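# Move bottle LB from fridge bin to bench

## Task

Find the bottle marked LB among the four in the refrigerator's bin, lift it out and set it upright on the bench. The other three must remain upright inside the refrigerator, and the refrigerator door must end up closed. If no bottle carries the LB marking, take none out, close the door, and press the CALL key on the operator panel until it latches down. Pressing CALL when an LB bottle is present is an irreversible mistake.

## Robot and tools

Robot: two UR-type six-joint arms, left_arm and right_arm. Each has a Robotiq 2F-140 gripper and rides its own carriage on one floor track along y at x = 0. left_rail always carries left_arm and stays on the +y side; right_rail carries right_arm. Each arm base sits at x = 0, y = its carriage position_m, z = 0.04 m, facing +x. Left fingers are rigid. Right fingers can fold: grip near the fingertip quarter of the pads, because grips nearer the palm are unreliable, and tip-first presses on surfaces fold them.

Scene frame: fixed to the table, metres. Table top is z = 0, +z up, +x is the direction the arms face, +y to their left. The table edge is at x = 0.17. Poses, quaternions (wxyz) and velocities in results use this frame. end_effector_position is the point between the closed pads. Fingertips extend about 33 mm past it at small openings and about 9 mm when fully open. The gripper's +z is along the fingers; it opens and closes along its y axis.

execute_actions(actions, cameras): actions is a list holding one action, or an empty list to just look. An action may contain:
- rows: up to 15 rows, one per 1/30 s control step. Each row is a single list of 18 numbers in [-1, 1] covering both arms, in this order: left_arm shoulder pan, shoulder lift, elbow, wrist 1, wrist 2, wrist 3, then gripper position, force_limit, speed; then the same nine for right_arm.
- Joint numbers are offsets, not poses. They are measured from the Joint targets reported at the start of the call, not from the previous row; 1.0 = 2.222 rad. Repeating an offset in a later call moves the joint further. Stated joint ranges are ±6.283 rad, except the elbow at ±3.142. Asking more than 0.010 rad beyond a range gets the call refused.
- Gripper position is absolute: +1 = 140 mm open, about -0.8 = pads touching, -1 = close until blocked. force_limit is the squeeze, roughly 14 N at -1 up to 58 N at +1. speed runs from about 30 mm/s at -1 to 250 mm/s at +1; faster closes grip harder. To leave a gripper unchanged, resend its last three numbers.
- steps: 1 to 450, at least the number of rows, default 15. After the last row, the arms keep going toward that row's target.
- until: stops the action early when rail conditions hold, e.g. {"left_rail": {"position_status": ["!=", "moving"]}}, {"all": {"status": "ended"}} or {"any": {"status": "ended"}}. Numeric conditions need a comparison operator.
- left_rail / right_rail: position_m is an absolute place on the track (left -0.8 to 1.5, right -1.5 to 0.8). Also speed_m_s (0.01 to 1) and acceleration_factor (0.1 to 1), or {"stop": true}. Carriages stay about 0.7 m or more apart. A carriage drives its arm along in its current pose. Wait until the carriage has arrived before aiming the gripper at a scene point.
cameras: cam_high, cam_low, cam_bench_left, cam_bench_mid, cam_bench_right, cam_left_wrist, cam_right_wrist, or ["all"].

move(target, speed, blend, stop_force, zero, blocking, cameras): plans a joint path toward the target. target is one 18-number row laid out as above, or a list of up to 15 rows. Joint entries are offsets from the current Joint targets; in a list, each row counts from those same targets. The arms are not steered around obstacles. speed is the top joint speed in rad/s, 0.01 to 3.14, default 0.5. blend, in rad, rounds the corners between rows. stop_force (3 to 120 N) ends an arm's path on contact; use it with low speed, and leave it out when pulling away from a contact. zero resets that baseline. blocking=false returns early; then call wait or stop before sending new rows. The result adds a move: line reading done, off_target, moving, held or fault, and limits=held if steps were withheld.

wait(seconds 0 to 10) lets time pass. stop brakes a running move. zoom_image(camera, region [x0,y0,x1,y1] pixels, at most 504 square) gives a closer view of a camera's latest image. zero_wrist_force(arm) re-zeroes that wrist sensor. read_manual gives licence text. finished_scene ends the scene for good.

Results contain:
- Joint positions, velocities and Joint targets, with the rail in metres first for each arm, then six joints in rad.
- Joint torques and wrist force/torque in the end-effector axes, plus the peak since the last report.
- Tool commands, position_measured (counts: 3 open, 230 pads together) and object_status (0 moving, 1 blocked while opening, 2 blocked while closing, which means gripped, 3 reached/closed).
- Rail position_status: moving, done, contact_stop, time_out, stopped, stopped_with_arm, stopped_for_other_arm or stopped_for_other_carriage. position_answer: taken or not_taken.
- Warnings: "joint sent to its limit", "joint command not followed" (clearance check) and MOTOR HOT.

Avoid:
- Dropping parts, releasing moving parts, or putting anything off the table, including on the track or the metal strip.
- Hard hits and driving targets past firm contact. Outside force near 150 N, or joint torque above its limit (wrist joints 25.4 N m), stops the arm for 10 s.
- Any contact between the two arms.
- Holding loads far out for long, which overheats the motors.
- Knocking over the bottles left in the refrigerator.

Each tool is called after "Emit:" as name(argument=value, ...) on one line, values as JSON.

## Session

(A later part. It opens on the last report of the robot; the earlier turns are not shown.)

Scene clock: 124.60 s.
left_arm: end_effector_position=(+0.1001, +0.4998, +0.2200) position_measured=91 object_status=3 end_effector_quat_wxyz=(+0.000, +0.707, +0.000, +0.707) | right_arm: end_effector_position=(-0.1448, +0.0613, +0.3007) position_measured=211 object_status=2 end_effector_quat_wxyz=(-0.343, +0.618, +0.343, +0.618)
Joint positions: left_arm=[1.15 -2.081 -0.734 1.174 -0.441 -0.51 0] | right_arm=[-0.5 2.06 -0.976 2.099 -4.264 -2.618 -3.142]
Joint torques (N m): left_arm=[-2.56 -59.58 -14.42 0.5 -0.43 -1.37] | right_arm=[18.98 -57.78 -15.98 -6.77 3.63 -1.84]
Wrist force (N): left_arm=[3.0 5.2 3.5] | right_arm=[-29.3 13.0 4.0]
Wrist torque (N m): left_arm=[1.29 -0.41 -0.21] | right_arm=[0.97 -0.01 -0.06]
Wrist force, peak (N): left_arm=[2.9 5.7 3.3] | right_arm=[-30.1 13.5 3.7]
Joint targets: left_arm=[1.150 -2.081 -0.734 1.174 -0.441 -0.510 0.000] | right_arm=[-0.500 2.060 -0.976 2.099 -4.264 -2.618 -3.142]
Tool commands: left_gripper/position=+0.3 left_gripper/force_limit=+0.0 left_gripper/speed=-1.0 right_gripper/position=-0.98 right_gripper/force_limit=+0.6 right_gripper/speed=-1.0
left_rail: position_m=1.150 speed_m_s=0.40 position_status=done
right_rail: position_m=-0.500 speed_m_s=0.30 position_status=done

Emit:
move(target=[0.0355,-0.1089,0.0791,-0.6772,0.1119,0.7069,-0.0286,0,-1,0,0,0,0,0,0,-0.98,0.6,-1], speed=0.7, cameras=["cam_left_wrist"])

Scene clock: 127.70 s.
left_arm: end_effector_position=(+0.1003, +0.3300, +0.3306) position_measured=132 object_status=3 end_effector_quat_wxyz=(+0.130, +0.775, -0.170, +0.595) | right_arm: end_effector_position=(-0.1448, +0.0613, +0.3007) position_measured=211 object_status=2 end_effector_quat_wxyz=(-0.343, +0.618, +0.343, +0.618)
Joint positions: left_arm=[1.15 -2.002 -0.976 1.35 -1.946 -0.261 1.571] | right_arm=[-0.5 2.06 -0.976 2.099 -4.264 -2.618 -3.142]
Joint torques (N m): left_arm=[4.7 -60.19 -14.21 -4.43 3.82 2.67] | right_arm=[19.96 -59.04 -14.97 -6.7 3.41 -1.66]
Wrist force (N): left_arm=[2.8 5.3 3.3] | right_arm=[-29.9 13.1 4.0]
Wrist torque (N m): left_arm=[1.23 -0.45 -0.20] | right_arm=[0.99 0.06 -0.06]
Wrist force, peak (N): left_arm=[3.9 5.1 3.5] | right_arm=[-30.3 13.5 3.9]
Joint targets: left_arm=[1.150 -2.002 -0.976 1.350 -1.946 -0.261 1.571] | right_arm=[-0.500 2.060 -0.976 2.099 -4.264 -2.618 -3.142]
left_rail: position_m=1.150 speed_m_s=0.40 position_status=done
right_rail: position_m=-0.500 speed_m_s=0.30 position_status=done
move: done
camera_calibration:
cam_left_wrist: T_world_to_cam=[[-0.410175, -0.9097, 0.0648221, 0.326071], [-0.558631, 0.194427, -0.806306, 0.25707], [0.720894, -0.366938, -0.587936, 0.388676], [0, 0, 0, 1]] pos_world=[-0.00284059, 0.389266, 0.414657]
Images, in order (width x height): cam_left_wrist 672x504.

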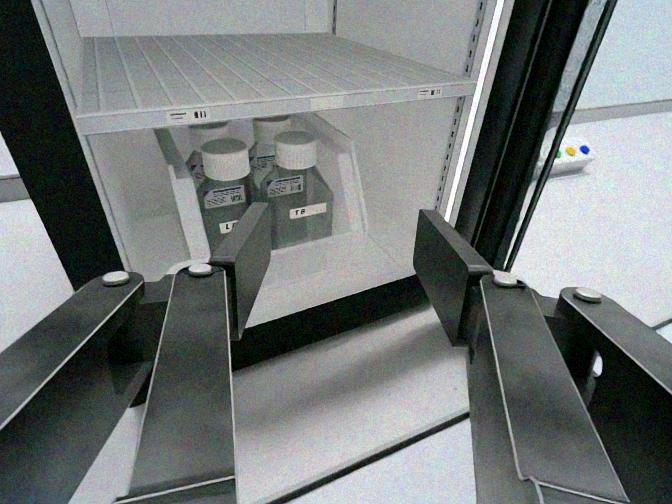

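Emit:
move(target=[0.1023,0.0723,-0.0599,-0.0124,0,0,-0.0286,0,-1,0,0,0,0,0,0,-0.98,0.6,-1], speed=0.3, cameras=["cam_left_wrist"])

Emit:
zoom_image(camera="cam_left_wrist", region=[180, 60, 480, 300])

Scene clock: 129.13 s.
left_arm: end_effector_position=(+0.2724, +0.3255, +0.2780) position_measured=132 object_status=3 end_effector_quat_wxyz=(+0.062, +0.789, -0.081, +0.606) | right_arm: end_effector_position=(-0.1448, +0.0613, +0.3007) position_measured=211 object_status=2 end_effector_quat_wxyz=(-0.343, +0.618, +0.343, +0.618)
Joint positions: left_arm=[1.15 -1.775 -0.815 1.217 -1.973 -0.261 1.571] | right_arm=[-0.5 2.06 -0.976 2.099 -4.264 -2.618 -3.142]
Joint torques (N m): left_arm=[5.79 -40.71 -33.68 -4.58 2.18 2.77] | right_arm=[19.74 -57.37 -15.64 -6.71 3.62 -1.76]
Wrist force (N): left_arm=[3.1 4.5 3.6] | right_arm=[-29.2 13.1 3.9]
Wrist torque (N m): left_arm=[1.06 -0.48 -0.18] | right_arm=[1.00 0.08 -0.07]
Wrist force, peak (N): left_arm=[2.8 4.3 5.9] | right_arm=[-30.3 13.3 4.1]
Joint targets: left_arm=[1.150 -1.775 -0.815 1.217 -1.973 -0.261 1.571] | right_arm=[-0.500 2.060 -0.976 2.099 -4.264 -2.618 -3.142]
left_rail: position_m=1.150 speed_m_s=0.40 position_status=done
right_rail: position_m=-0.500 speed_m_s=0.30 position_status=done
move: done
camera_calibration:
cam_left_wrist: T_world_to_cam=[[-0.194694, -0.97872, 0.0648159, 0.35979], [-0.588073, 0.0635861, -0.806305, 0.362305], [0.785025, -0.195099, -0.587938, 0.158603], [0, 0, 0, 1]] pos_world=[0.158603, 0.36004, 0.362057]
Images, in order (width x height): cam_left_wrist 672x504.

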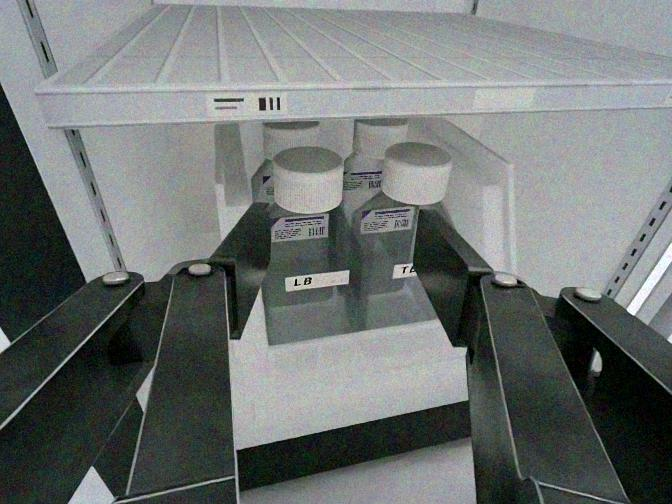

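Scaled by 1.680 from the camera's 672x504 image, which has a finer 960x720 frame.

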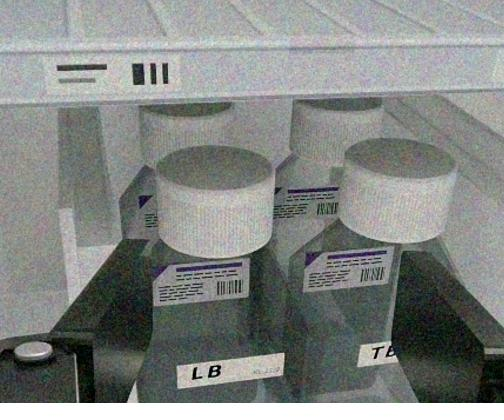

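Emit:
move(target=[[0.0338,0.0336,-0.0418,0.0082,0,0,-0.0286,0,-1,0,0,0,0,0,0,-0.98,0.6,-1],[0.0678,0.0758,-0.1030,0.0273,0,0,-0.0286,0,-1,0,0,0,0,0,0,-0.98,0.6,-1]], speed=0.12, blend=[0.02,0], stop_force=15, cameras=["cam_left_wrist"])

Emit:
zoom_image(camera="cam_left_wrist", region=[180, 60, 480, 300])

Scene clock: 132.50 s.
left_arm: end_effector_position=(+0.3902, +0.3196, +0.2468) position_measured=132 object_status=3 end_effector_quat_wxyz=(+0.016, +0.793, -0.021, +0.609) | right_arm: end_effector_position=(-0.1448, +0.0613, +0.3007) position_measured=211 object_status=2 end_effector_quat_wxyz=(-0.343, +0.618, +0.343, +0.618)
Joint positions: left_arm=[1.15 -1.624 -0.646 0.988 -1.913 -0.261 1.571] | right_arm=[-0.5 2.06 -0.976 2.099 -4.264 -2.618 -3.142]
Joint torques (N m): left_arm=[7.9 -45.89 -34.08 -1.02 1.7 2.71] | right_arm=[18.73 -57.74 -16.39 -6.62 3.35 -1.84]
Wrist force (N): left_arm=[2.6 7.8 1.7] | right_arm=[-29.9 13.1 4.1]
Wrist torque (N m): left_arm=[1.13 -0.43 -0.22] | right_arm=[0.97 0.13 -0.06]
Wrist force, peak (N): left_arm=[3.5 8.0 1.6] | right_arm=[-30.4 13.1 3.8]
Joint targets: left_arm=[1.150 -1.624 -0.646 0.988 -1.913 -0.261 1.571] | right_arm=[-0.500 2.060 -0.976 2.099 -4.264 -2.618 -3.142]
left_rail: position_m=1.150 speed_m_s=0.40 position_status=done
right_rail: position_m=-0.500 speed_m_s=0.30 position_status=done
move: done
camera_calibration:
cam_left_wrist: T_world_to_cam=[[-0.0454782, -0.996874, 0.0646126, 0.326524], [-0.590924, -0.0253041, -0.806331, 0.436241], [0.805445, -0.0748516, -0.587925, 0.000170862], [0, 0, 0, 1]] pos_world=[0.272497, 0.336555, 0.330758]
Images, in order (width x height): cam_left_wrist 672x504.

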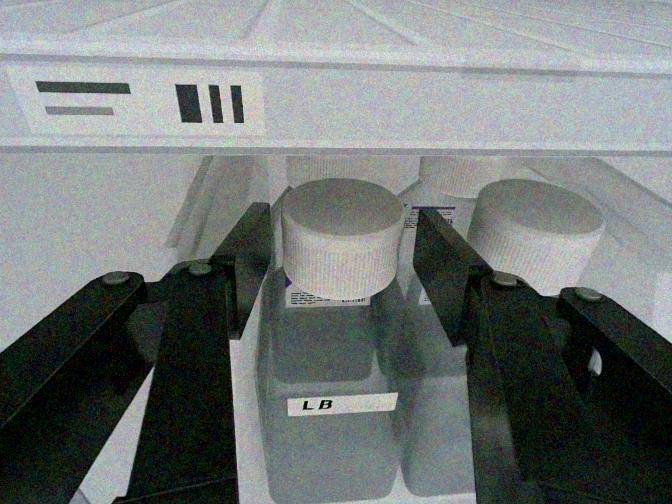

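Scaled by 1.680 from the camera's 672x504 image, which has a finer 960x720 frame.

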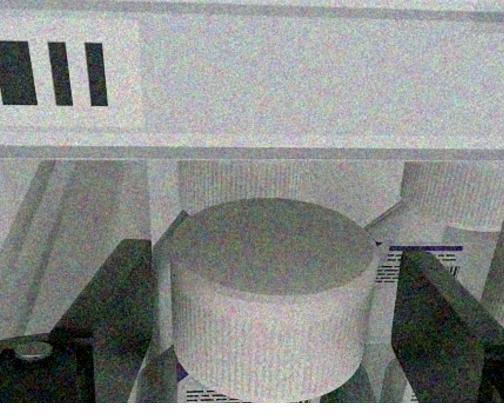

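Emit:
execute_actions(actions=[{"rows":[[0,0,0,0,0,0,-1,0.6,-1,0,0,0,0,0,0,-0.98,0.6,-1]],"steps":60}], cameras=["cam_left_wrist"])

Scene clock: 135.90 s.
left_arm: end_effector_position=(+0.3902, +0.3196, +0.2467) position_measured=162 object_status=2 end_effector_quat_wxyz=(+0.016, +0.793, -0.021, +0.609) | right_arm: end_effector_position=(-0.1448, +0.0613, +0.3007) position_measured=211 object_status=2 end_effector_quat_wxyz=(-0.343, +0.618, +0.343, +0.618)
Joint positions: left_arm=[1.15 -1.624 -0.646 0.988 -1.913 -0.261 1.571] | right_arm=[-0.5 2.06 -0.976 2.099 -4.264 -2.618 -3.142]
Joint torques (N m): left_arm=[-3.63 -50.13 -34.31 -3.86 1.78 1.6] | right_arm=[19.67 -58.43 -15.39 -6.7 3.15 -1.95]
Wrist force (N): left_arm=[4.9 2.2 2.0] | right_arm=[-29.7 13.8 4.0]
Wrist torque (N m): left_arm=[1.11 -0.44 -0.05] | right_arm=[0.95 0.13 -0.07]
Wrist force, peak (N): left_arm=[3.5 8.1 1.8] | right_arm=[-30.3 14.2 4.3]
Joint targets: left_arm=[1.150 -1.624 -0.646 0.988 -1.913 -0.261 1.571] | right_arm=[-0.500 2.060 -0.976 2.099 -4.264 -2.618 -3.142]
left_rail: position_m=1.150 speed_m_s=0.40 position_status=done
right_rail: position_m=-0.500 speed_m_s=0.30 position_status=done
camera_calibration:
cam_left_wrist: T_world_to_cam=[[-0.0454782, -0.996874, 0.0646126, 0.326524], [-0.590924, -0.0253041, -0.806331, 0.436241], [0.805445, -0.0748516, -0.587925, 0.000170862], [0, 0, 0, 1]] pos_world=[0.272497, 0.336555, 0.330758]
Images, in order (width x height): cam_left_wrist 672x504.

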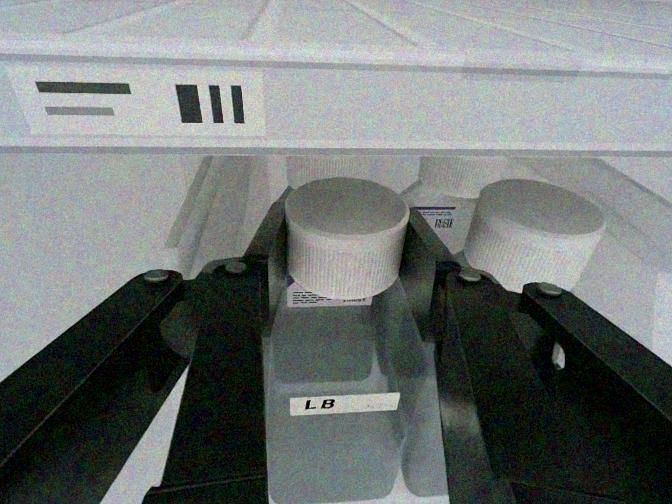

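Emit:
move(target=[0,-0.0045,-0.0043,0.0088,0,0,-1,0.6,-1,0,0,0,0,0,0,-0.98,0.6,-1], speed=0.05, cameras=["cam_left_wrist"])

Scene clock: 137.90 s.
left_arm: end_effector_position=(+0.3902, +0.3196, +0.2573) position_measured=162 object_status=2 end_effector_quat_wxyz=(+0.016, +0.793, -0.021, +0.609) | right_arm: end_effector_position=(-0.1448, +0.0613, +0.3007) position_measured=211 object_status=2 end_effector_quat_wxyz=(-0.343, +0.618, +0.343, +0.618)
Joint positions: left_arm=[1.15 -1.624 -0.656 0.979 -1.893 -0.261 1.571] | right_arm=[-0.5 2.06 -0.976 2.099 -4.264 -2.618 -3.142]
Joint torques (N m): left_arm=[-3.97 -74.46 -36.67 -1.73 4.44 0.63] | right_arm=[18.89 -57.32 -16.39 -6.43 3.04 -1.87]
Wrist force (N): left_arm=[-0.8 4.8 4.4] | right_arm=[-29.3 13.7 3.7]
Wrist torque (N m): left_arm=[1.13 -0.41 -0.19] | right_arm=[1.05 0.06 -0.07]
Wrist force, peak (N): left_arm=[-0.7 4.8 4.9] | right_arm=[-30.1 13.9 4.1]
Joint targets: left_arm=[1.150 -1.624 -0.656 0.979 -1.893 -0.261 1.571] | right_arm=[-0.500 2.060 -0.976 2.099 -4.264 -2.618 -3.142]
left_rail: position_m=1.150 speed_m_s=0.40 position_status=done
right_rail: position_m=-0.500 speed_m_s=0.30 position_status=done
move: done
camera_calibration:
cam_left_wrist: T_world_to_cam=[[-0.0454782, -0.996874, 0.0646126, 0.325939], [-0.590924, -0.0253041, -0.806331, 0.444791], [0.805445, -0.0748516, -0.587925, 0.00641036], [0, 0, 0, 1]] pos_world=[0.272497, 0.336655, 0.341358]
Images, in order (width x height): cam_left_wrist 672x504.

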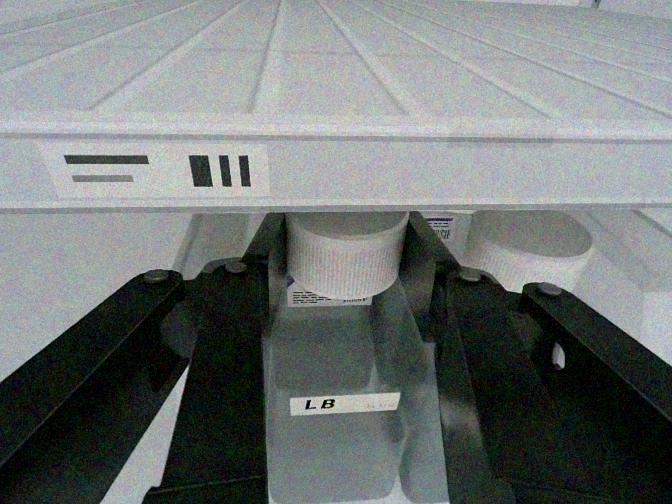

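Emit:
move(target=[[-0.0184,-0.0003,0.0525,-0.0522,0.0785,0,-1,0.6,-1,0,0,0,0,0,0,-0.98,0.6,-1],[-0.0319,0.0139,0.0885,-0.1024,0.1571,0,-1,0.6,-1,0,0,0,0,0,0,-0.98,0.6,-1]], speed=0.1, blend=[0.02,0], stop_force=20, cameras=["cam_left_wrist"])

Scene clock: 142.63 s.
left_arm: end_effector_position=(+0.3434, +0.3225, +0.2738) position_measured=162 object_status=2 end_effector_quat_wxyz=(+0.046, +0.674, -0.042, +0.736) | right_arm: end_effector_position=(-0.1448, +0.0613, +0.3007) position_measured=211 object_status=2 end_effector_quat_wxyz=(-0.343, +0.618, +0.343, +0.618)
Joint positions: left_arm=[1.15 -1.695 -0.626 1.175 -2.121 0.088 1.571] | right_arm=[-0.5 2.06 -0.976 2.099 -4.264 -2.618 -3.142]
Joint torques (N m): left_arm=[-6.61 -47.23 -14.85 -5.08 5.32 -1.72] | right_arm=[19.82 -58.04 -16.7 -6.65 2.93 -1.94]
Wrist force (N): left_arm=[-0.7 4.0 2.8] | right_arm=[-29.0 13.3 4.0]
Wrist torque (N m): left_arm=[1.28 -0.51 -0.05] | right_arm=[0.94 0.17 -0.07]
Wrist force, peak (N): left_arm=[-0.4 4.8 4.9] | right_arm=[-29.9 13.6 3.8]
Joint targets: left_arm=[1.150 -1.695 -0.626 1.175 -2.121 0.088 1.571] | right_arm=[-0.500 2.060 -0.976 2.099 -4.264 -2.618 -3.142]
left_rail: position_m=1.150 speed_m_s=0.40 position_status=done
right_rail: position_m=-0.500 speed_m_s=0.30 position_status=done
move: done
camera_calibration:
cam_left_wrist: T_world_to_cam=[[-0.138292, -0.988363, 0.0633593, 0.355085], [-0.282328, -0.0219778, -0.959066, 0.365234], [0.949298, -0.150519, -0.276003, -0.0563749], [0, 0, 0, 1]] pos_world=[0.205738, 0.350494, 0.312226]
Images, in order (width x height): cam_left_wrist 672x504.

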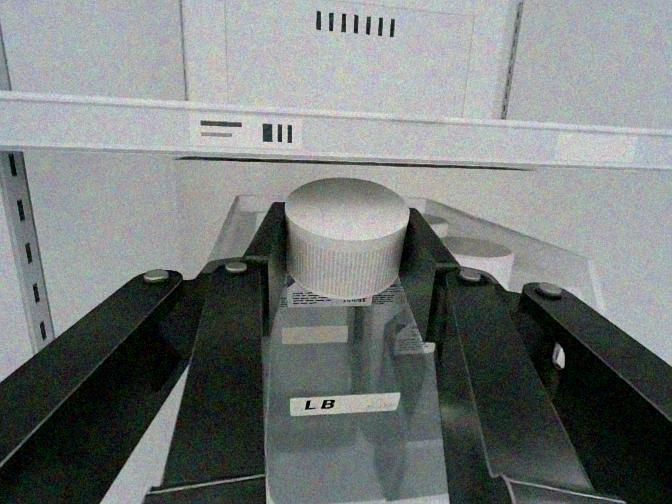

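Emit:
move(target=[[-0.0080,0.0281,0.0177,-0.0458,0.0785,0,-1,0.6,-1,0,0,0,0,0,0,-0.98,0.6,-1],[-0.0107,0.0686,0.0159,-0.0845,0.1571,0,-1,0.6,-1,0,0,0,0,0,0,-0.98,0.6,-1]], speed=0.1, blend=[0.02,0], stop_force=15, cameras=["cam_left_wrist"])

Scene clock: 147.13 s.
left_arm: end_effector_position=(+0.2975, +0.3289, +0.2641) position_measured=162 object_status=2 end_effector_quat_wxyz=(+0.062, +0.536, -0.040, +0.841) | right_arm: end_effector_position=(-0.1448, +0.0613, +0.3007) position_measured=211 object_status=2 end_effector_quat_wxyz=(-0.343, +0.618, +0.343, +0.618)
Joint positions: left_arm=[1.15 -1.719 -0.473 1.21 -2.308 0.437 1.571] | right_arm=[-0.5 2.06 -0.976 2.099 -4.264 -2.618 -3.142]
Joint torques (N m): left_arm=[-6.63 -48.9 -31.66 -4.89 4.88 -1.65] | right_arm=[19.7 -57.31 -16.87 -6.47 2.63 -1.81]
Wrist force (N): left_arm=[0.0 4.6 1.6] | right_arm=[-28.8 13.5 4.1]
Wrist torque (N m): left_arm=[1.18 -0.57 -0.20] | right_arm=[1.01 0.10 -0.06]
Wrist force, peak (N): left_arm=[-1.7 4.3 2.8] | right_arm=[-29.8 13.4 4.0]
Joint targets: left_arm=[1.150 -1.719 -0.473 1.210 -2.308 0.437 1.571] | right_arm=[-0.500 2.060 -0.976 2.099 -4.264 -2.618 -3.142]
left_rail: position_m=1.150 speed_m_s=0.40 position_status=done
right_rail: position_m=-0.500 speed_m_s=0.30 position_status=done
move: done
camera_calibration:
cam_left_wrist: T_world_to_cam=[[-0.182259, -0.98174, 0.0544788, 0.368879], [0.0581944, -0.0660803, -0.996116, 0.266157], [0.981527, -0.178381, 0.0691755, -0.106045], [0, 0, 0, 1]] pos_world=[0.155829, 0.360815, 0.252362]
Images, in order (width x height): cam_left_wrist 672x504.

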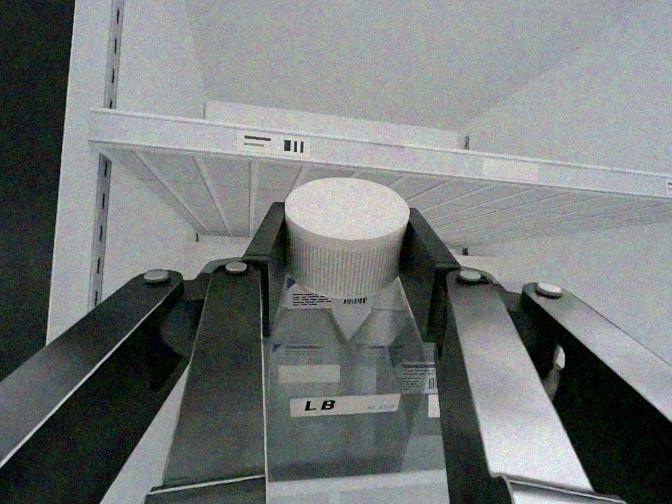

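Emit:
move(target=[[-0.0115,-0.0251,0.0218,0.0033,0,0,-1,0.6,-1,0,0,0,0,0,0,-0.98,0.6,-1],[-0.0304,-0.0643,0.0493,0.0150,0,0,-1,0.6,-1,0,0,0,0,0,0,-0.98,0.6,-1],[-0.0997,-0.1058,0.1066,-0.0008,0,0,-1,0.6,-1,0,0,0,0,0,0,-0.98,0.6,-1]], speed=[0.08,0.1,0.2], blend=[0.02,0.03,0], stop_force=15, cameras=["cam_left_wrist"])

Scene clock: 150.70 s.
left_arm: end_effector_position=(+0.1300, +0.3358, +0.3464) position_measured=162 object_status=2 end_effector_quat_wxyz=(+0.155, +0.528, -0.099, +0.829) | right_arm: end_effector_position=(-0.1448, +0.0613, +0.3007) position_measured=211 object_status=2 end_effector_quat_wxyz=(-0.343, +0.618, +0.343, +0.618)
Joint positions: left_arm=[1.15 -1.94 -0.708 1.447 -2.31 0.437 1.571] | right_arm=[-0.5 2.06 -0.976 2.099 -4.264 -2.618 -3.142]
Joint torques (N m): left_arm=[-5.68 -67.16 -12.06 -4.92 2.44 -1.65] | right_arm=[19.59 -57.32 -16.6 -6.58 2.39 -1.73]
Wrist force (N): left_arm=[-0.4 4.9 1.4] | right_arm=[-29.4 14.3 4.3]
Wrist torque (N m): left_arm=[1.23 -0.47 -0.20] | right_arm=[0.98 0.07 -0.07]
Wrist force, peak (N): left_arm=[-0.7 4.3 5.0] | right_arm=[-29.8 14.5 4.4]
Joint targets: left_arm=[1.150 -1.940 -0.708 1.447 -2.310 0.437 1.571] | right_arm=[-0.500 2.060 -0.976 2.099 -4.264 -2.618 -3.142]
left_rail: position_m=1.150 speed_m_s=0.40 position_status=done
right_rail: position_m=-0.500 speed_m_s=0.30 position_status=done
move: done
camera_calibration:
cam_left_wrist: T_world_to_cam=[[-0.393457, -0.917728, 0.0544695, 0.346654], [0.0422644, -0.0772421, -0.996116, 0.364165], [0.918371, -0.389627, 0.0691787, 0.133077], [0, 0, 0, 1]] pos_world=[-0.00121225, 0.398113, 0.334662]
Images, in order (width x height): cam_left_wrist 672x504.

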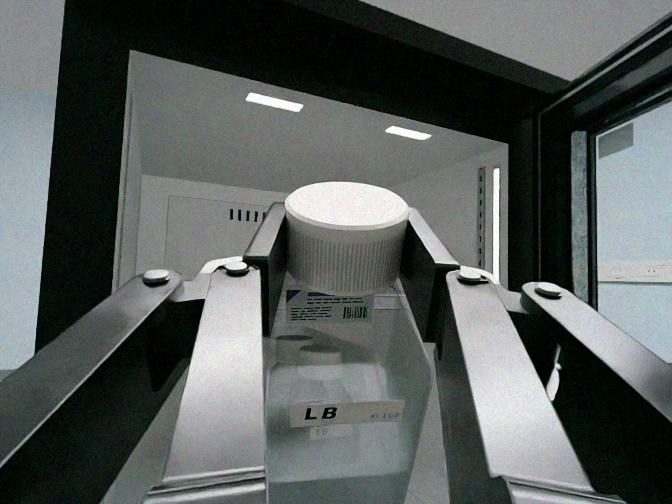

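Emit:
execute_actions(actions=[{"left_rail":{"position_m":1.5},"steps":150,"until":{"left_rail":{"position_status":["!=","moving"]}}}])

Emit:
move(target=[0.1449,-0.0547,0.0118,0.0429,-0.3142,0,-1,0.6,-1,0,0,0,0,0,0,-0.98,0.6,-1], speed=0.35, cameras=["cam_left_wrist","cam_bench_left"])

Scene clock: 153.57 s.
left_arm: end_effector_position=(+0.1300, +0.6857, +0.3464) position_measured=162 object_status=2 end_effector_quat_wxyz=(+0.155, +0.528, -0.099, +0.829) | right_arm: end_effector_position=(-0.1448, +0.0613, +0.3007) position_measured=211 object_status=2 end_effector_quat_wxyz=(-0.343, +0.618, +0.343, +0.618)
Joint positions: left_arm=[1.5 -1.94 -0.708 1.447 -2.31 0.437 1.571] | right_arm=[-0.5 2.06 -0.976 2.099 -4.264 -2.618 -3.142]
Joint torques (N m): left_arm=[-4.18 -64.77 -16.42 -3.89 2.37 -1.69] | right_arm=[19.21 -57.6 -16.87 -6.54 2.19 -1.72]
Wrist force (N): left_arm=[-0.2 5.2 1.3] | right_arm=[-29.0 14.5 4.5]
Wrist torque (N m): left_arm=[1.31 -0.52 -0.20] | right_arm=[1.02 0.08 -0.07]
Wrist force, peak (N): left_arm=[-0.4 6.0 1.7] | right_arm=[-29.9 14.3 4.3]
Joint targets: left_arm=[1.500 -1.940 -0.708 1.447 -2.310 0.437 1.571] | right_arm=[-0.500 2.060 -0.976 2.099 -4.264 -2.618 -3.142]
Tool commands: left_gripper/position=-1.0 left_gripper/force_limit=+0.6 left_gripper/speed=-1.0 right_gripper/position=-0.98 right_gripper/force_limit=+0.6 right_gripper/speed=-1.0
left_rail: position_m=1.500 speed_m_s=0.40 position_status=done
right_rail: position_m=-0.500 speed_m_s=0.30 position_status=done

Scene clock: 156.07 s.
left_arm: end_effector_position=(+0.4001, +0.7797, +0.2003) position_measured=162 object_status=2 end_effector_quat_wxyz=(+0.015, +0.793, -0.019, +0.609) | right_arm: end_effector_position=(-0.1448, +0.0613, +0.3007) position_measured=211 object_status=2 end_effector_quat_wxyz=(-0.343, +0.618, +0.343, +0.618)
Joint positions: left_arm=[1.5 -1.618 -0.83 1.474 -2.215 -0.261 1.571] | right_arm=[-0.5 2.06 -0.976 2.099 -4.264 -2.618 -3.142]
Joint torques (N m): left_arm=[4.9 -65.61 -13.37 -1.66 2.21 -1.67] | right_arm=[19.43 -57.96 -16.94 -6.36 1.9 -1.88]
Wrist force (N): left_arm=[-0.8 4.7 4.5] | right_arm=[-29.3 14.4 4.4]
Wrist torque (N m): left_arm=[1.07 -0.39 -0.17] | right_arm=[1.00 0.10 -0.07]
Wrist force, peak (N): left_arm=[-0.9 4.1 5.9] | right_arm=[-29.9 14.3 4.2]
Joint targets: left_arm=[1.500 -1.618 -0.830 1.474 -2.215 -0.261 1.571] | right_arm=[-0.500 2.060 -0.976 2.099 -4.264 -2.618 -3.142]
left_rail: position_m=1.500 speed_m_s=0.40 position_status=done
right_rail: position_m=-0.500 speed_m_s=0.30 position_status=done
move: done
camera_calibration:
cam_left_wrist: T_world_to_cam=[[-0.0398362, -0.997119, 0.0645539, 0.786734], [-0.590697, -0.0286067, -0.806386, 0.418819], [0.80591, -0.0702552, -0.587855, -0.00439803], [0, 0, 0, 1]] pos_world=[0.28228, 0.796139, 0.284358]
Images, in order (width x height): cam_bench_left 504x504, cam_left_wrist 672x504.

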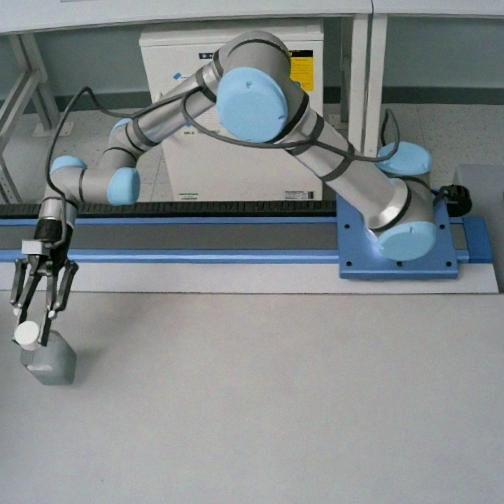

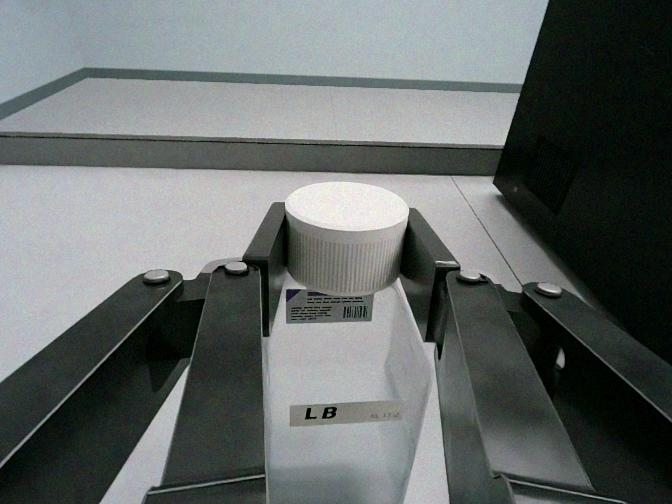

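Emit:
move(target=[0,0.0558,0.0082,-0.0641,0,0,-1,0.6,-1,0,0,0,0,0,0,-0.98,0.6,-1], speed=0.035, stop_force=5, cameras=["cam_bench_left"])

Scene clock: 159.50 s.
left_arm: end_effector_position=(+0.4001, +0.7784, +0.1667) position_measured=162 object_status=2 end_effector_quat_wxyz=(+0.015, +0.793, -0.019, +0.609) | right_arm: end_effector_position=(-0.1448, +0.0613, +0.3007) position_measured=211 object_status=2 end_effector_quat_wxyz=(-0.343, +0.618, +0.343, +0.618)
Joint positions: left_arm=[1.5 -1.618 -0.778 1.481 -2.274 -0.261 1.571] | right_arm=[-0.5 2.06 -0.976 2.099 -4.264 -2.618 -3.142]
Joint torques (N m): left_arm=[3.74 -64.15 -31.96 -2.15 3.49 -1.66] | right_arm=[19.58 -58.09 -16.73 -6.31 1.85 -1.9]
Wrist force (N): left_arm=[1.2 5.6 4.0] | right_arm=[-29.5 14.4 4.3]
Wrist torque (N m): left_arm=[1.14 -0.38 -0.25] | right_arm=[0.99 0.10 -0.07]
Wrist force, peak (N): left_arm=[13.5 3.4 -0.4] | right_arm=[-30.1 14.4 4.4]
Joint targets: left_arm=[1.500 -1.618 -0.778 1.481 -2.274 -0.261 1.571] | right_arm=[-0.500 2.060 -0.976 2.099 -4.264 -2.618 -3.142]
left_rail: position_m=1.500 speed_m_s=0.40 position_status=done
right_rail: position_m=-0.500 speed_m_s=0.30 position_status=done
move: contact (left_arm); left_arm: the wrist 1 is farthest, 0.083 rad from its target
Images, in order (width x height): cam_bench_left 504x504.

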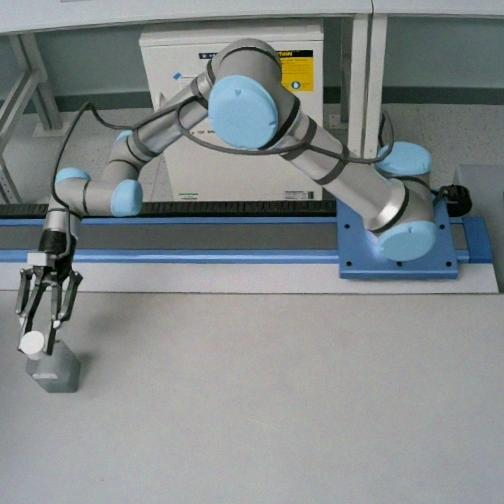

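Emit:
move(target=[0,0.0035,0.0005,-0.0040,0,0,-1,0.6,-1,0,0,0,0,0,0,-0.98,0.6,-1], speed=0.02, stop_force=7, cameras=["cam_left_wrist"])

Scene clock: 160.83 s.
left_arm: end_effector_position=(+0.4001, +0.7784, +0.1664) position_measured=162 object_status=2 end_effector_quat_wxyz=(+0.015, +0.793, -0.019, +0.609) | right_arm: end_effector_position=(-0.1448, +0.0613, +0.3007) position_measured=211 object_status=2 end_effector_quat_wxyz=(-0.343, +0.618, +0.343, +0.618)
Joint positions: left_arm=[1.5 -1.618 -0.777 1.481 -2.275 -0.261 1.571] | right_arm=[-0.5 2.06 -0.976 2.099 -4.264 -2.618 -3.142]
Joint torques (N m): left_arm=[3.8 -60.68 -17.63 -1.14 0.66 -1.56] | right_arm=[19.78 -57.56 -17.51 -6.32 1.76 -1.87]
Wrist force (N): left_arm=[7.7 4.7 1.7] | right_arm=[-28.5 14.3 4.1]
Wrist torque (N m): left_arm=[1.19 -0.38 -0.23] | right_arm=[0.98 0.06 -0.07]
Wrist force, peak (N): left_arm=[12.9 3.9 -0.1] | right_arm=[-29.7 14.4 4.4]
Joint targets: left_arm=[1.500 -1.618 -0.777 1.481 -2.275 -0.261 1.571] | right_arm=[-0.500 2.060 -0.976 2.099 -4.264 -2.618 -3.142]
left_rail: position_m=1.500 speed_m_s=0.40 position_status=done
right_rail: position_m=-0.500 speed_m_s=0.30 position_status=done
move: contact (left_arm)
camera_calibration:
cam_left_wrist: T_world_to_cam=[[-0.0397825, -0.997083, 0.0651321, 0.787332], [-0.590722, -0.0291037, -0.80635, 0.391775], [0.805894, -0.0705536, -0.587841, -0.024107], [0, 0, 0, 1]] pos_world=[0.28218, 0.794737, 0.250456]
Images, in order (width x height): cam_left_wrist 672x504.

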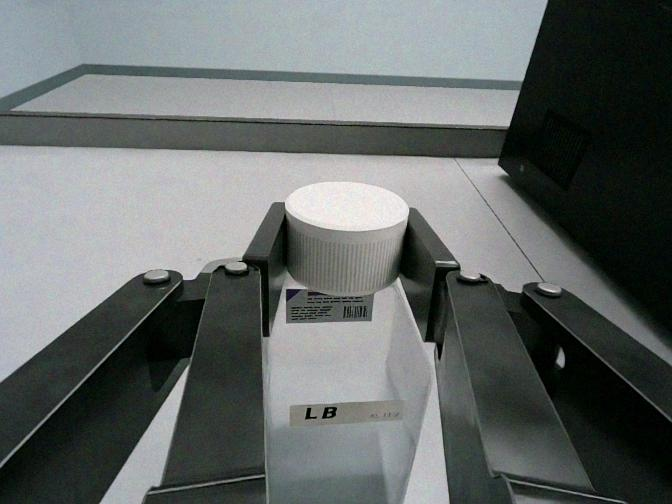

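Emit:
execute_actions(actions=[{"rows":[[0,0,0,0,0,0,0.23,0.6,-1,0,0,0,0,0,0,-0.98,0.6,-1]],"steps":50}], cameras=["cam_left_wrist"])

Emit:
move(target=[-0.0840,-0.0787,0.1005,-0.0218,0,0,0.23,0.6,-1,0,0,0,0,0,0,-0.98,0.6,-1], speed=0.15, stop_force=10, cameras=["cam_left_wrist","cam_bench_left"])

Scene clock: 163.07 s.
left_arm: end_effector_position=(+0.4001, +0.7784, +0.1664) position_measured=100 object_status=3 end_effector_quat_wxyz=(+0.015, +0.793, -0.019, +0.609) | right_arm: end_effector_position=(-0.1448, +0.0613, +0.3007) position_measured=211 object_status=2 end_effector_quat_wxyz=(-0.343, +0.618, +0.343, +0.618)
Joint positions: left_arm=[1.5 -1.618 -0.777 1.481 -2.275 -0.261 1.571] | right_arm=[-0.5 2.06 -0.976 2.099 -4.264 -2.618 -3.142]
Joint torques (N m): left_arm=[2.59 -59.9 -18.75 -3.9 2.39 -1.69] | right_arm=[19.99 -57.72 -17.67 -6.37 1.94 -1.89]
Wrist force (N): left_arm=[2.7 4.8 3.4] | right_arm=[-28.6 14.3 4.0]
Wrist torque (N m): left_arm=[1.10 -0.38 -0.14] | right_arm=[0.98 0.04 -0.07]
Wrist force, peak (N): left_arm=[7.6 4.7 2.1] | right_arm=[-30.0 14.0 4.3]
Joint targets: left_arm=[1.500 -1.618 -0.777 1.481 -2.275 -0.261 1.571] | right_arm=[-0.500 2.060 -0.976 2.099 -4.264 -2.618 -3.142]
left_rail: position_m=1.500 speed_m_s=0.40 position_status=done
right_rail: position_m=-0.500 speed_m_s=0.30 position_status=done
camera_calibration:
cam_left_wrist: T_world_to_cam=[[-0.0397825, -0.997083, 0.0651321, 0.787332], [-0.590722, -0.0291037, -0.80635, 0.391775], [0.805894, -0.0705536, -0.587841, -0.024107], [0, 0, 0, 1]] pos_world=[0.28218, 0.794737, 0.250456]
Images, in order (width x height): cam_left_wrist 672x504.

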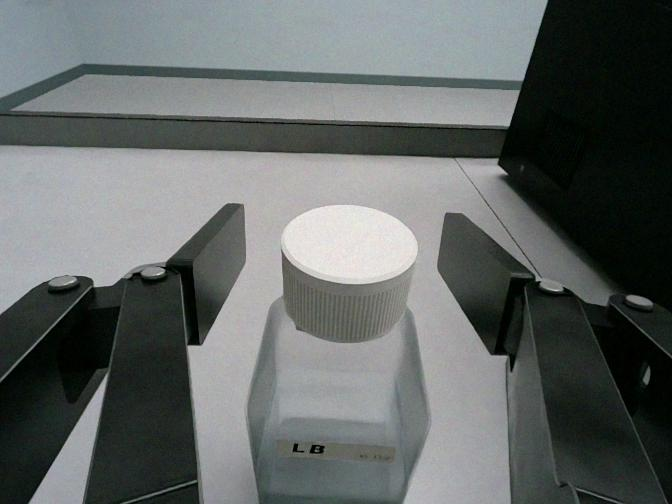

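Scene clock: 165.53 s.
left_arm: end_effector_position=(+0.2753, +0.7839, +0.2004) position_measured=100 object_status=3 end_effector_quat_wxyz=(+0.071, +0.788, -0.092, +0.605) | right_arm: end_effector_position=(-0.1448, +0.0613, +0.3007) position_measured=211 object_status=2 end_effector_quat_wxyz=(-0.343, +0.618, +0.343, +0.618)
Joint positions: left_arm=[1.5 -1.805 -0.952 1.704 -2.324 -0.261 1.571] | right_arm=[-0.5 2.06 -0.976 2.099 -4.264 -2.618 -3.142]
Joint torques (N m): left_arm=[-5.42 -56.92 -9.42 -4.66 3.21 -1.67] | right_arm=[19.27 -57.58 -17.03 -6.24 1.71 -1.77]
Wrist force (N): left_arm=[2.8 5.1 3.1] | right_arm=[-29.0 13.9 4.3]
Wrist torque (N m): left_arm=[1.15 -0.42 -0.17] | right_arm=[0.88 0.15 -0.07]
Wrist force, peak (N): left_arm=[2.9 4.9 4.7] | right_arm=[-29.6 14.5 4.6]
Joint targets: left_arm=[1.500 -1.805 -0.952 1.704 -2.324 -0.261 1.571] | right_arm=[-0.500 2.060 -0.976 2.099 -4.264 -2.618 -3.142]
left_rail: position_m=1.500 speed_m_s=0.40 position_status=done
right_rail: position_m=-0.500 speed_m_s=0.30 position_status=done
move: done
camera_calibration:
cam_left_wrist: T_world_to_cam=[[-0.224102, -0.972385, 0.0651576, 0.817094], [-0.585869, 0.0809914, -0.806348, 0.258013], [0.778804, -0.218878, -0.587841, 0.220548], [0, 0, 0, 1]] pos_world=[0.162511, 0.821906, 0.284456]
Images, in order (width x height): cam_bench_left 504x504, cam_left_wrist 672x504.

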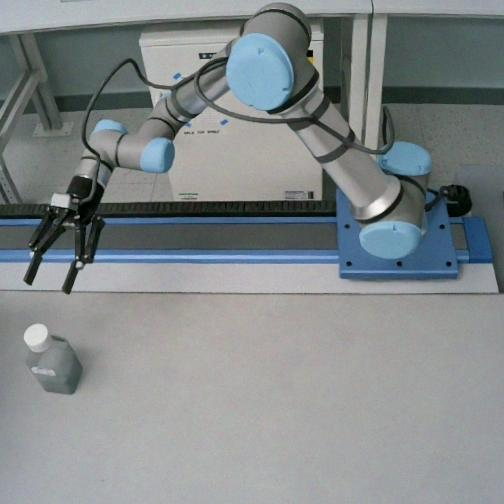

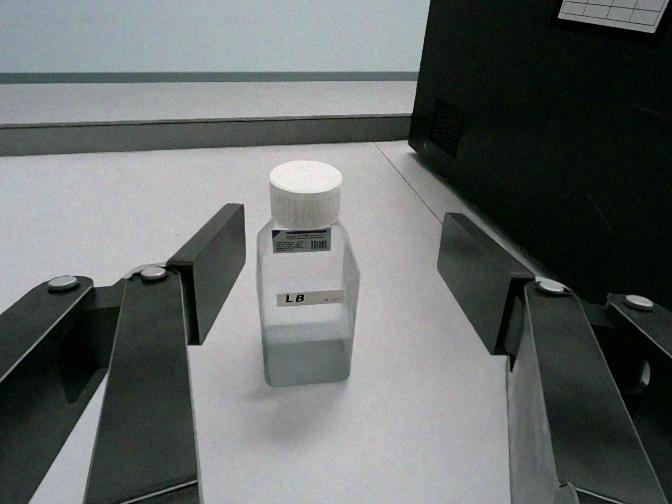

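Emit:
move(target=[[0,0,0,0,0,0,0.23,0.6,-1,-0.0424,0.0501,-0.1157,0.0653,-0.0050,0,-0.98,0.6,-1],[0,0,0,0,0,0,0.23,0.6,-1,-0.0986,0.1104,-0.2489,0.1382,0.0042,0,-0.98,0.6,-1],[0,0,0,0,0,0,0.23,0.6,-1,-0.1545,0.1733,-0.3837,0.2102,0.0129,0,-0.98,0.6,-1]], speed=0.17, blend=[0.02,0.02,0], stop_force=70)

Emit:
move(target=[[0,0,0,0,0,0,0.23,0.6,-1,-0.0363,0.0438,-0.0924,0.0490,0.0047,0,-0.98,0.6,-1],[0,0,0,0,0,0,0.23,0.6,-1,-0.0723,0.0886,-0.1871,0.0985,0.0092,0,-0.98,0.6,-1]], speed=0.15, blend=[0.02,0], stop_force=70, cameras=["cam_right_wrist","cam_bench_mid"])

Scene clock: 172.17 s.
left_arm: end_effector_position=(+0.2753, +0.7839, +0.2004) position_measured=100 object_status=3 end_effector_quat_wxyz=(+0.071, +0.788, -0.092, +0.605) | right_arm: end_effector_position=(+0.0096, +0.3373, +0.3000) position_measured=211 object_status=2 end_effector_quat_wxyz=(-0.242, +0.664, +0.242, +0.664)
Joint positions: left_arm=[1.5 -1.805 -0.952 1.704 -2.324 -0.261 1.571] | right_arm=[-0.5 1.717 -0.591 1.247 -3.797 -2.59 -3.142]
Joint torques (N m): left_arm=[-6.4 -56.22 -11.3 -4.73 3.08 -1.53] | right_arm=[-24.24 -44.99 -19.7 0.95 -2.95 -1.9]
Wrist force (N): left_arm=[2.6 5.3 3.5] | right_arm=[10.1 -15.5 -1.6]
Wrist torque (N m): left_arm=[1.19 -0.39 -0.17] | right_arm=[0.53 -0.57 -0.12]
Wrist force, peak (N): left_arm=[2.9 5.4 3.5] | right_arm=[-34.2 17.7 3.1]
Joint targets: left_arm=[1.500 -1.805 -0.952 1.704 -2.324 -0.261 1.571] | right_arm=[-0.500 1.717 -0.591 1.247 -3.797 -2.590 -3.142]
left_rail: position_m=1.500 speed_m_s=0.40 position_status=done
right_rail: position_m=-0.500 speed_m_s=0.30 position_status=done
move: done

Scene clock: 175.90 s.
left_arm: end_effector_position=(+0.2753, +0.7839, +0.2004) position_measured=100 object_status=3 end_effector_quat_wxyz=(+0.071, +0.788, -0.092, +0.605) | right_arm: end_effector_position=(+0.1413, +0.4144, +0.2996) position_measured=211 object_status=2 end_effector_quat_wxyz=(-0.195, +0.680, +0.195, +0.680)
Joint positions: left_arm=[1.5 -1.805 -0.952 1.704 -2.324 -0.261 1.571] | right_arm=[-0.5 1.556 -0.394 0.831 -3.578 -2.569 -3.142]
Joint torques (N m): left_arm=[-5 -56.75 -10.71 -4.88 3.09 -1.73] | right_arm=[-30.08 -43.31 -16.21 1.07 -7.56 -1.88]
Wrist force (N): left_arm=[2.8 5.2 3.4] | right_arm=[22.4 -31.6 5.2]
Wrist torque (N m): left_arm=[1.16 -0.42 -0.17] | right_arm=[0.55 -0.76 -0.05]
Wrist force, peak (N): left_arm=[2.8 5.5 3.6] | right_arm=[22.5 -31.8 5.3]
Joint targets: left_arm=[1.500 -1.805 -0.952 1.704 -2.324 -0.261 1.571] | right_arm=[-0.500 1.556 -0.394 0.831 -3.578 -2.569 -3.142]
left_rail: position_m=1.500 speed_m_s=0.40 position_status=done
right_rail: position_m=-0.500 speed_m_s=0.30 position_status=done
move: done
camera_calibration:
cam_right_wrist: T_world_to_cam=[[0.550912, -0.834132, -0.0268456, 0.287076], [-0.305685, -0.171753, -0.936514, 0.393293], [0.776565, 0.524143, -0.349602, -0.0760313], [0, 0, 0, 1]] pos_world=[0.0211132, 0.34686, 0.34945]
Images, in order (width x height): cam_bench_mid 504x504, cam_right_wrist 672x504.

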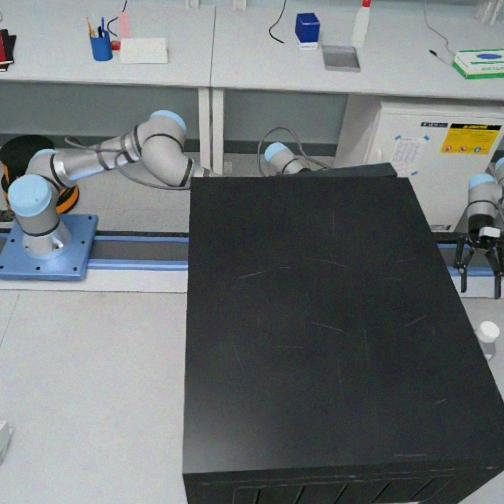

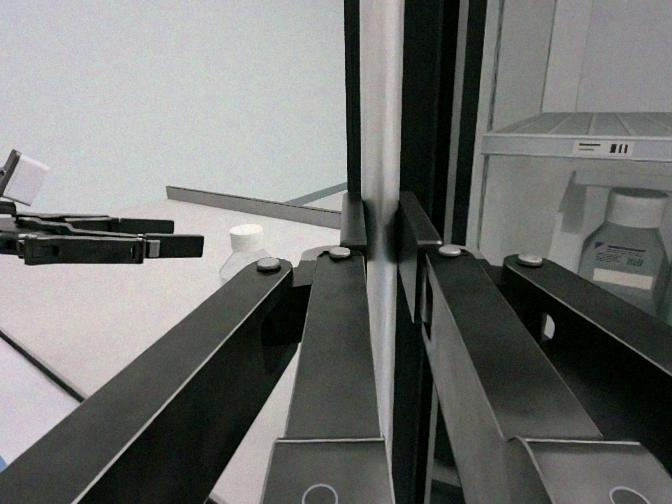

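Emit:
move(target=[0,0,0,0,0,0,0.23,0.6,-1,-0.0387,0.0295,-0.0627,0.0329,0.0234,0,-0.98,0.6,-1], speed=0.05, stop_force=30, cameras=["cam_right_wrist","cam_bench_mid"])

Scene clock: 179.83 s.
left_arm: end_effector_position=(+0.2753, +0.7839, +0.2004) position_measured=100 object_status=3 end_effector_quat_wxyz=(+0.071, +0.788, -0.092, +0.605) | right_arm: end_effector_position=(+0.2137, +0.4341, +0.3003) position_measured=211 object_status=2 end_effector_quat_wxyz=(-0.183, +0.683, +0.183, +0.683)
Joint positions: left_arm=[1.5 -1.805 -0.952 1.704 -2.324 -0.261 1.571] | right_arm=[-0.5 1.47 -0.329 0.692 -3.505 -2.517 -3.142]
Joint torques (N m): left_arm=[-5.41 -57.61 -9.32 -4.7 3.2 -1.49] | right_arm=[-21.48 -55.91 -21.65 -2.18 -10.9 -1.79]
Wrist force (N): left_arm=[2.6 5.0 3.6] | right_arm=[10.1 -41.6 25.5]
Wrist torque (N m): left_arm=[1.11 -0.38 -0.17] | right_arm=[0.58 -0.49 -0.09]
Wrist force, peak (N): left_arm=[3.1 5.3 3.7] | right_arm=[10.6 -41.8 25.3]
Joint targets: left_arm=[1.500 -1.805 -0.952 1.704 -2.324 -0.261 1.571] | right_arm=[-0.500 1.471 -0.329 0.692 -3.505 -2.517 -3.142]
left_rail: position_m=1.500 speed_m_s=0.40 position_status=done
right_rail: position_m=-0.500 speed_m_s=0.30 position_status=done
move: done
camera_calibration:
cam_right_wrist: T_world_to_cam=[[0.522521, -0.852188, -0.0273462, 0.277715], [-0.311207, -0.160761, -0.936646, 0.41586], [0.793803, 0.497927, -0.349207, -0.134765], [0, 0, 0, 1]] pos_world=[0.0912834, 0.370622, 0.350048]
Images, in order (width x height): cam_bench_mid 504x504, cam_right_wrist 672x504.

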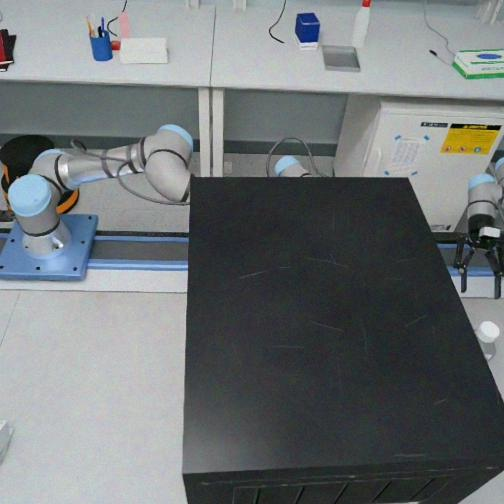

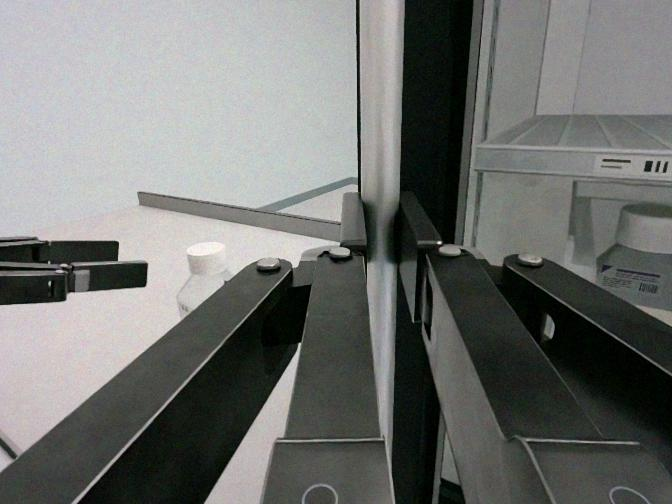

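Emit:
move(target=[0,0,0,0,0,0,0.23,0.6,-1,0.0003,0.0086,-0.0169,0.0083,-0.0003,0,-0.98,0.6,-1], speed=0.03)

Scene clock: 181.77 s.
left_arm: end_effector_position=(+0.2753, +0.7839, +0.2004) position_measured=100 object_status=3 end_effector_quat_wxyz=(+0.071, +0.788, -0.092, +0.605) | right_arm: end_effector_position=(+0.2145, +0.4376, +0.2995) position_measured=211 object_status=2 end_effector_quat_wxyz=(-0.182, +0.683, +0.181, +0.684)
Joint positions: left_arm=[1.5 -1.805 -0.952 1.704 -2.324 -0.261 1.571] | right_arm=[-0.5 1.471 -0.31 0.654 -3.487 -2.523 -3.142]
Joint torques (N m): left_arm=[-6.08 -57.21 -11.05 -4.67 3.2 -1.76] | right_arm=[41.54 -42.87 -23.34 5.85 11.31 -1.81]
Wrist force (N): left_arm=[2.8 5.0 3.5] | right_arm=[17.9 45.3 -4.8]
Wrist torque (N m): left_arm=[1.13 -0.41 -0.16] | right_arm=[0.27 -0.84 -0.30]
Wrist force, peak (N): left_arm=[2.9 5.2 3.7] | right_arm=[10.1 -41.8 25.1]
Joint targets: left_arm=[1.500 -1.805 -0.952 1.704 -2.324 -0.261 1.571] | right_arm=[-0.500 1.471 -0.310 0.654 -3.487 -2.518 -3.142]
left_rail: position_m=1.500 speed_m_s=0.40 position_status=done
right_rail: position_m=-0.500 speed_m_s=0.30 position_status=done
move: done

Emit:
move(target=[0,0,0,0,0,0,0.23,0.6,-1,-0.0001,-0.0044,0.0086,-0.0042,0.0001,0,-0.98,0.6,-1], speed=0.03)

Emit:
execute_actions(actions=[{"rows":[[0,0,0,0,0,0,0.23,0.6,-1,0,0,0,0,0,0,-0.2,0.6,-1]],"steps":60}], cameras=["cam_right_wrist"])

Scene clock: 182.80 s.
left_arm: end_effector_position=(+0.2753, +0.7839, +0.2004) position_measured=100 object_status=3 end_effector_quat_wxyz=(+0.071, +0.788, -0.092, +0.605) | right_arm: end_effector_position=(+0.2135, +0.4366, +0.2999) position_measured=211 object_status=2 end_effector_quat_wxyz=(-0.183, +0.683, +0.183, +0.683)
Joint positions: left_arm=[1.5 -1.805 -0.952 1.704 -2.324 -0.261 1.571] | right_arm=[-0.5 1.471 -0.319 0.673 -3.496 -2.518 -3.142]
Joint torques (N m): left_arm=[-4.71 -57.59 -11.03 -4.69 3.1 -1.53] | right_arm=[6.93 -64.71 -13.12 -0.97 8.5 -1.78]
Wrist force (N): left_arm=[2.6 4.9 3.4] | right_arm=[10.9 25.0 3.2]
Wrist torque (N m): left_arm=[1.10 -0.40 -0.16] | right_arm=[0.33 -0.60 -0.23]
Wrist force, peak (N): left_arm=[2.9 5.2 3.7] | right_arm=[19.8 45.0 -4.4]
Joint targets: left_arm=[1.500 -1.805 -0.952 1.704 -2.324 -0.261 1.571] | right_arm=[-0.500 1.471 -0.319 0.673 -3.496 -2.518 -3.142]
left_rail: position_m=1.500 speed_m_s=0.40 position_status=done
right_rail: position_m=-0.500 speed_m_s=0.30 position_status=done
move: done

Scene clock: 185.00 s.
left_arm: end_effector_position=(+0.2753, +0.7839, +0.2004) position_measured=100 object_status=3 end_effector_quat_wxyz=(+0.071, +0.788, -0.092, +0.605) | right_arm: end_effector_position=(+0.2136, +0.4365, +0.2999) position_measured=154 object_status=3 end_effector_quat_wxyz=(-0.183, +0.683, +0.183, +0.683)
Joint positions: left_arm=[1.5 -1.805 -0.952 1.704 -2.324 -0.261 1.571] | right_arm=[-0.5 1.471 -0.319 0.673 -3.496 -2.518 -3.142]
Joint torques (N m): left_arm=[-5.34 -56.79 -11.12 -4.58 2.98 -1.66] | right_arm=[-11.61 -71.64 -28.79 -2.83 -1.29 -1.73]
Wrist force (N): left_arm=[2.8 5.3 3.4] | right_arm=[-3.4 3.2 -1.7]
Wrist torque (N m): left_arm=[1.18 -0.43 -0.17] | right_arm=[0.95 0.59 -0.09]
Wrist force, peak (N): left_arm=[2.8 5.3 3.6] | right_arm=[11.8 24.5 3.3]
Joint targets: left_arm=[1.500 -1.805 -0.952 1.704 -2.324 -0.261 1.571] | right_arm=[-0.500 1.471 -0.319 0.673 -3.496 -2.518 -3.142]
left_rail: position_m=1.500 speed_m_s=0.40 position_status=done
right_rail: position_m=-0.500 speed_m_s=0.30 position_status=done
camera_calibration:
cam_right_wrist: T_world_to_cam=[[0.522301, -0.852321, -0.0273946, 0.279888], [-0.31128, -0.160647, -0.936642, 0.415803], [0.793919, 0.497736, -0.349217, -0.135955], [0, 0, 0, 1]] pos_world=[0.0911823, 0.373022, 0.349648]
Images, in order (width x height): cam_right_wrist 672x504.

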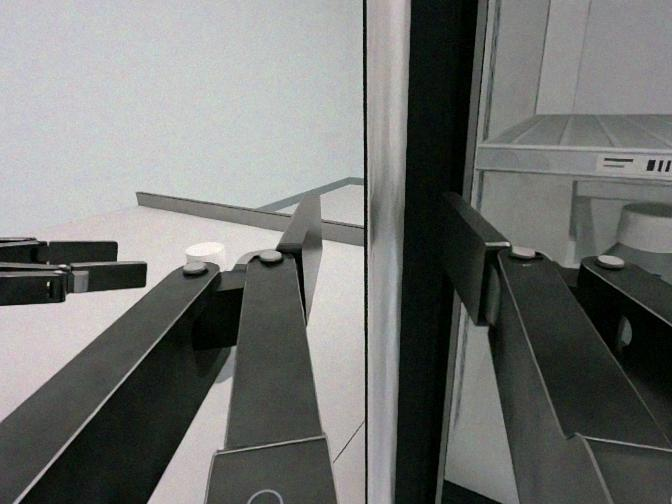

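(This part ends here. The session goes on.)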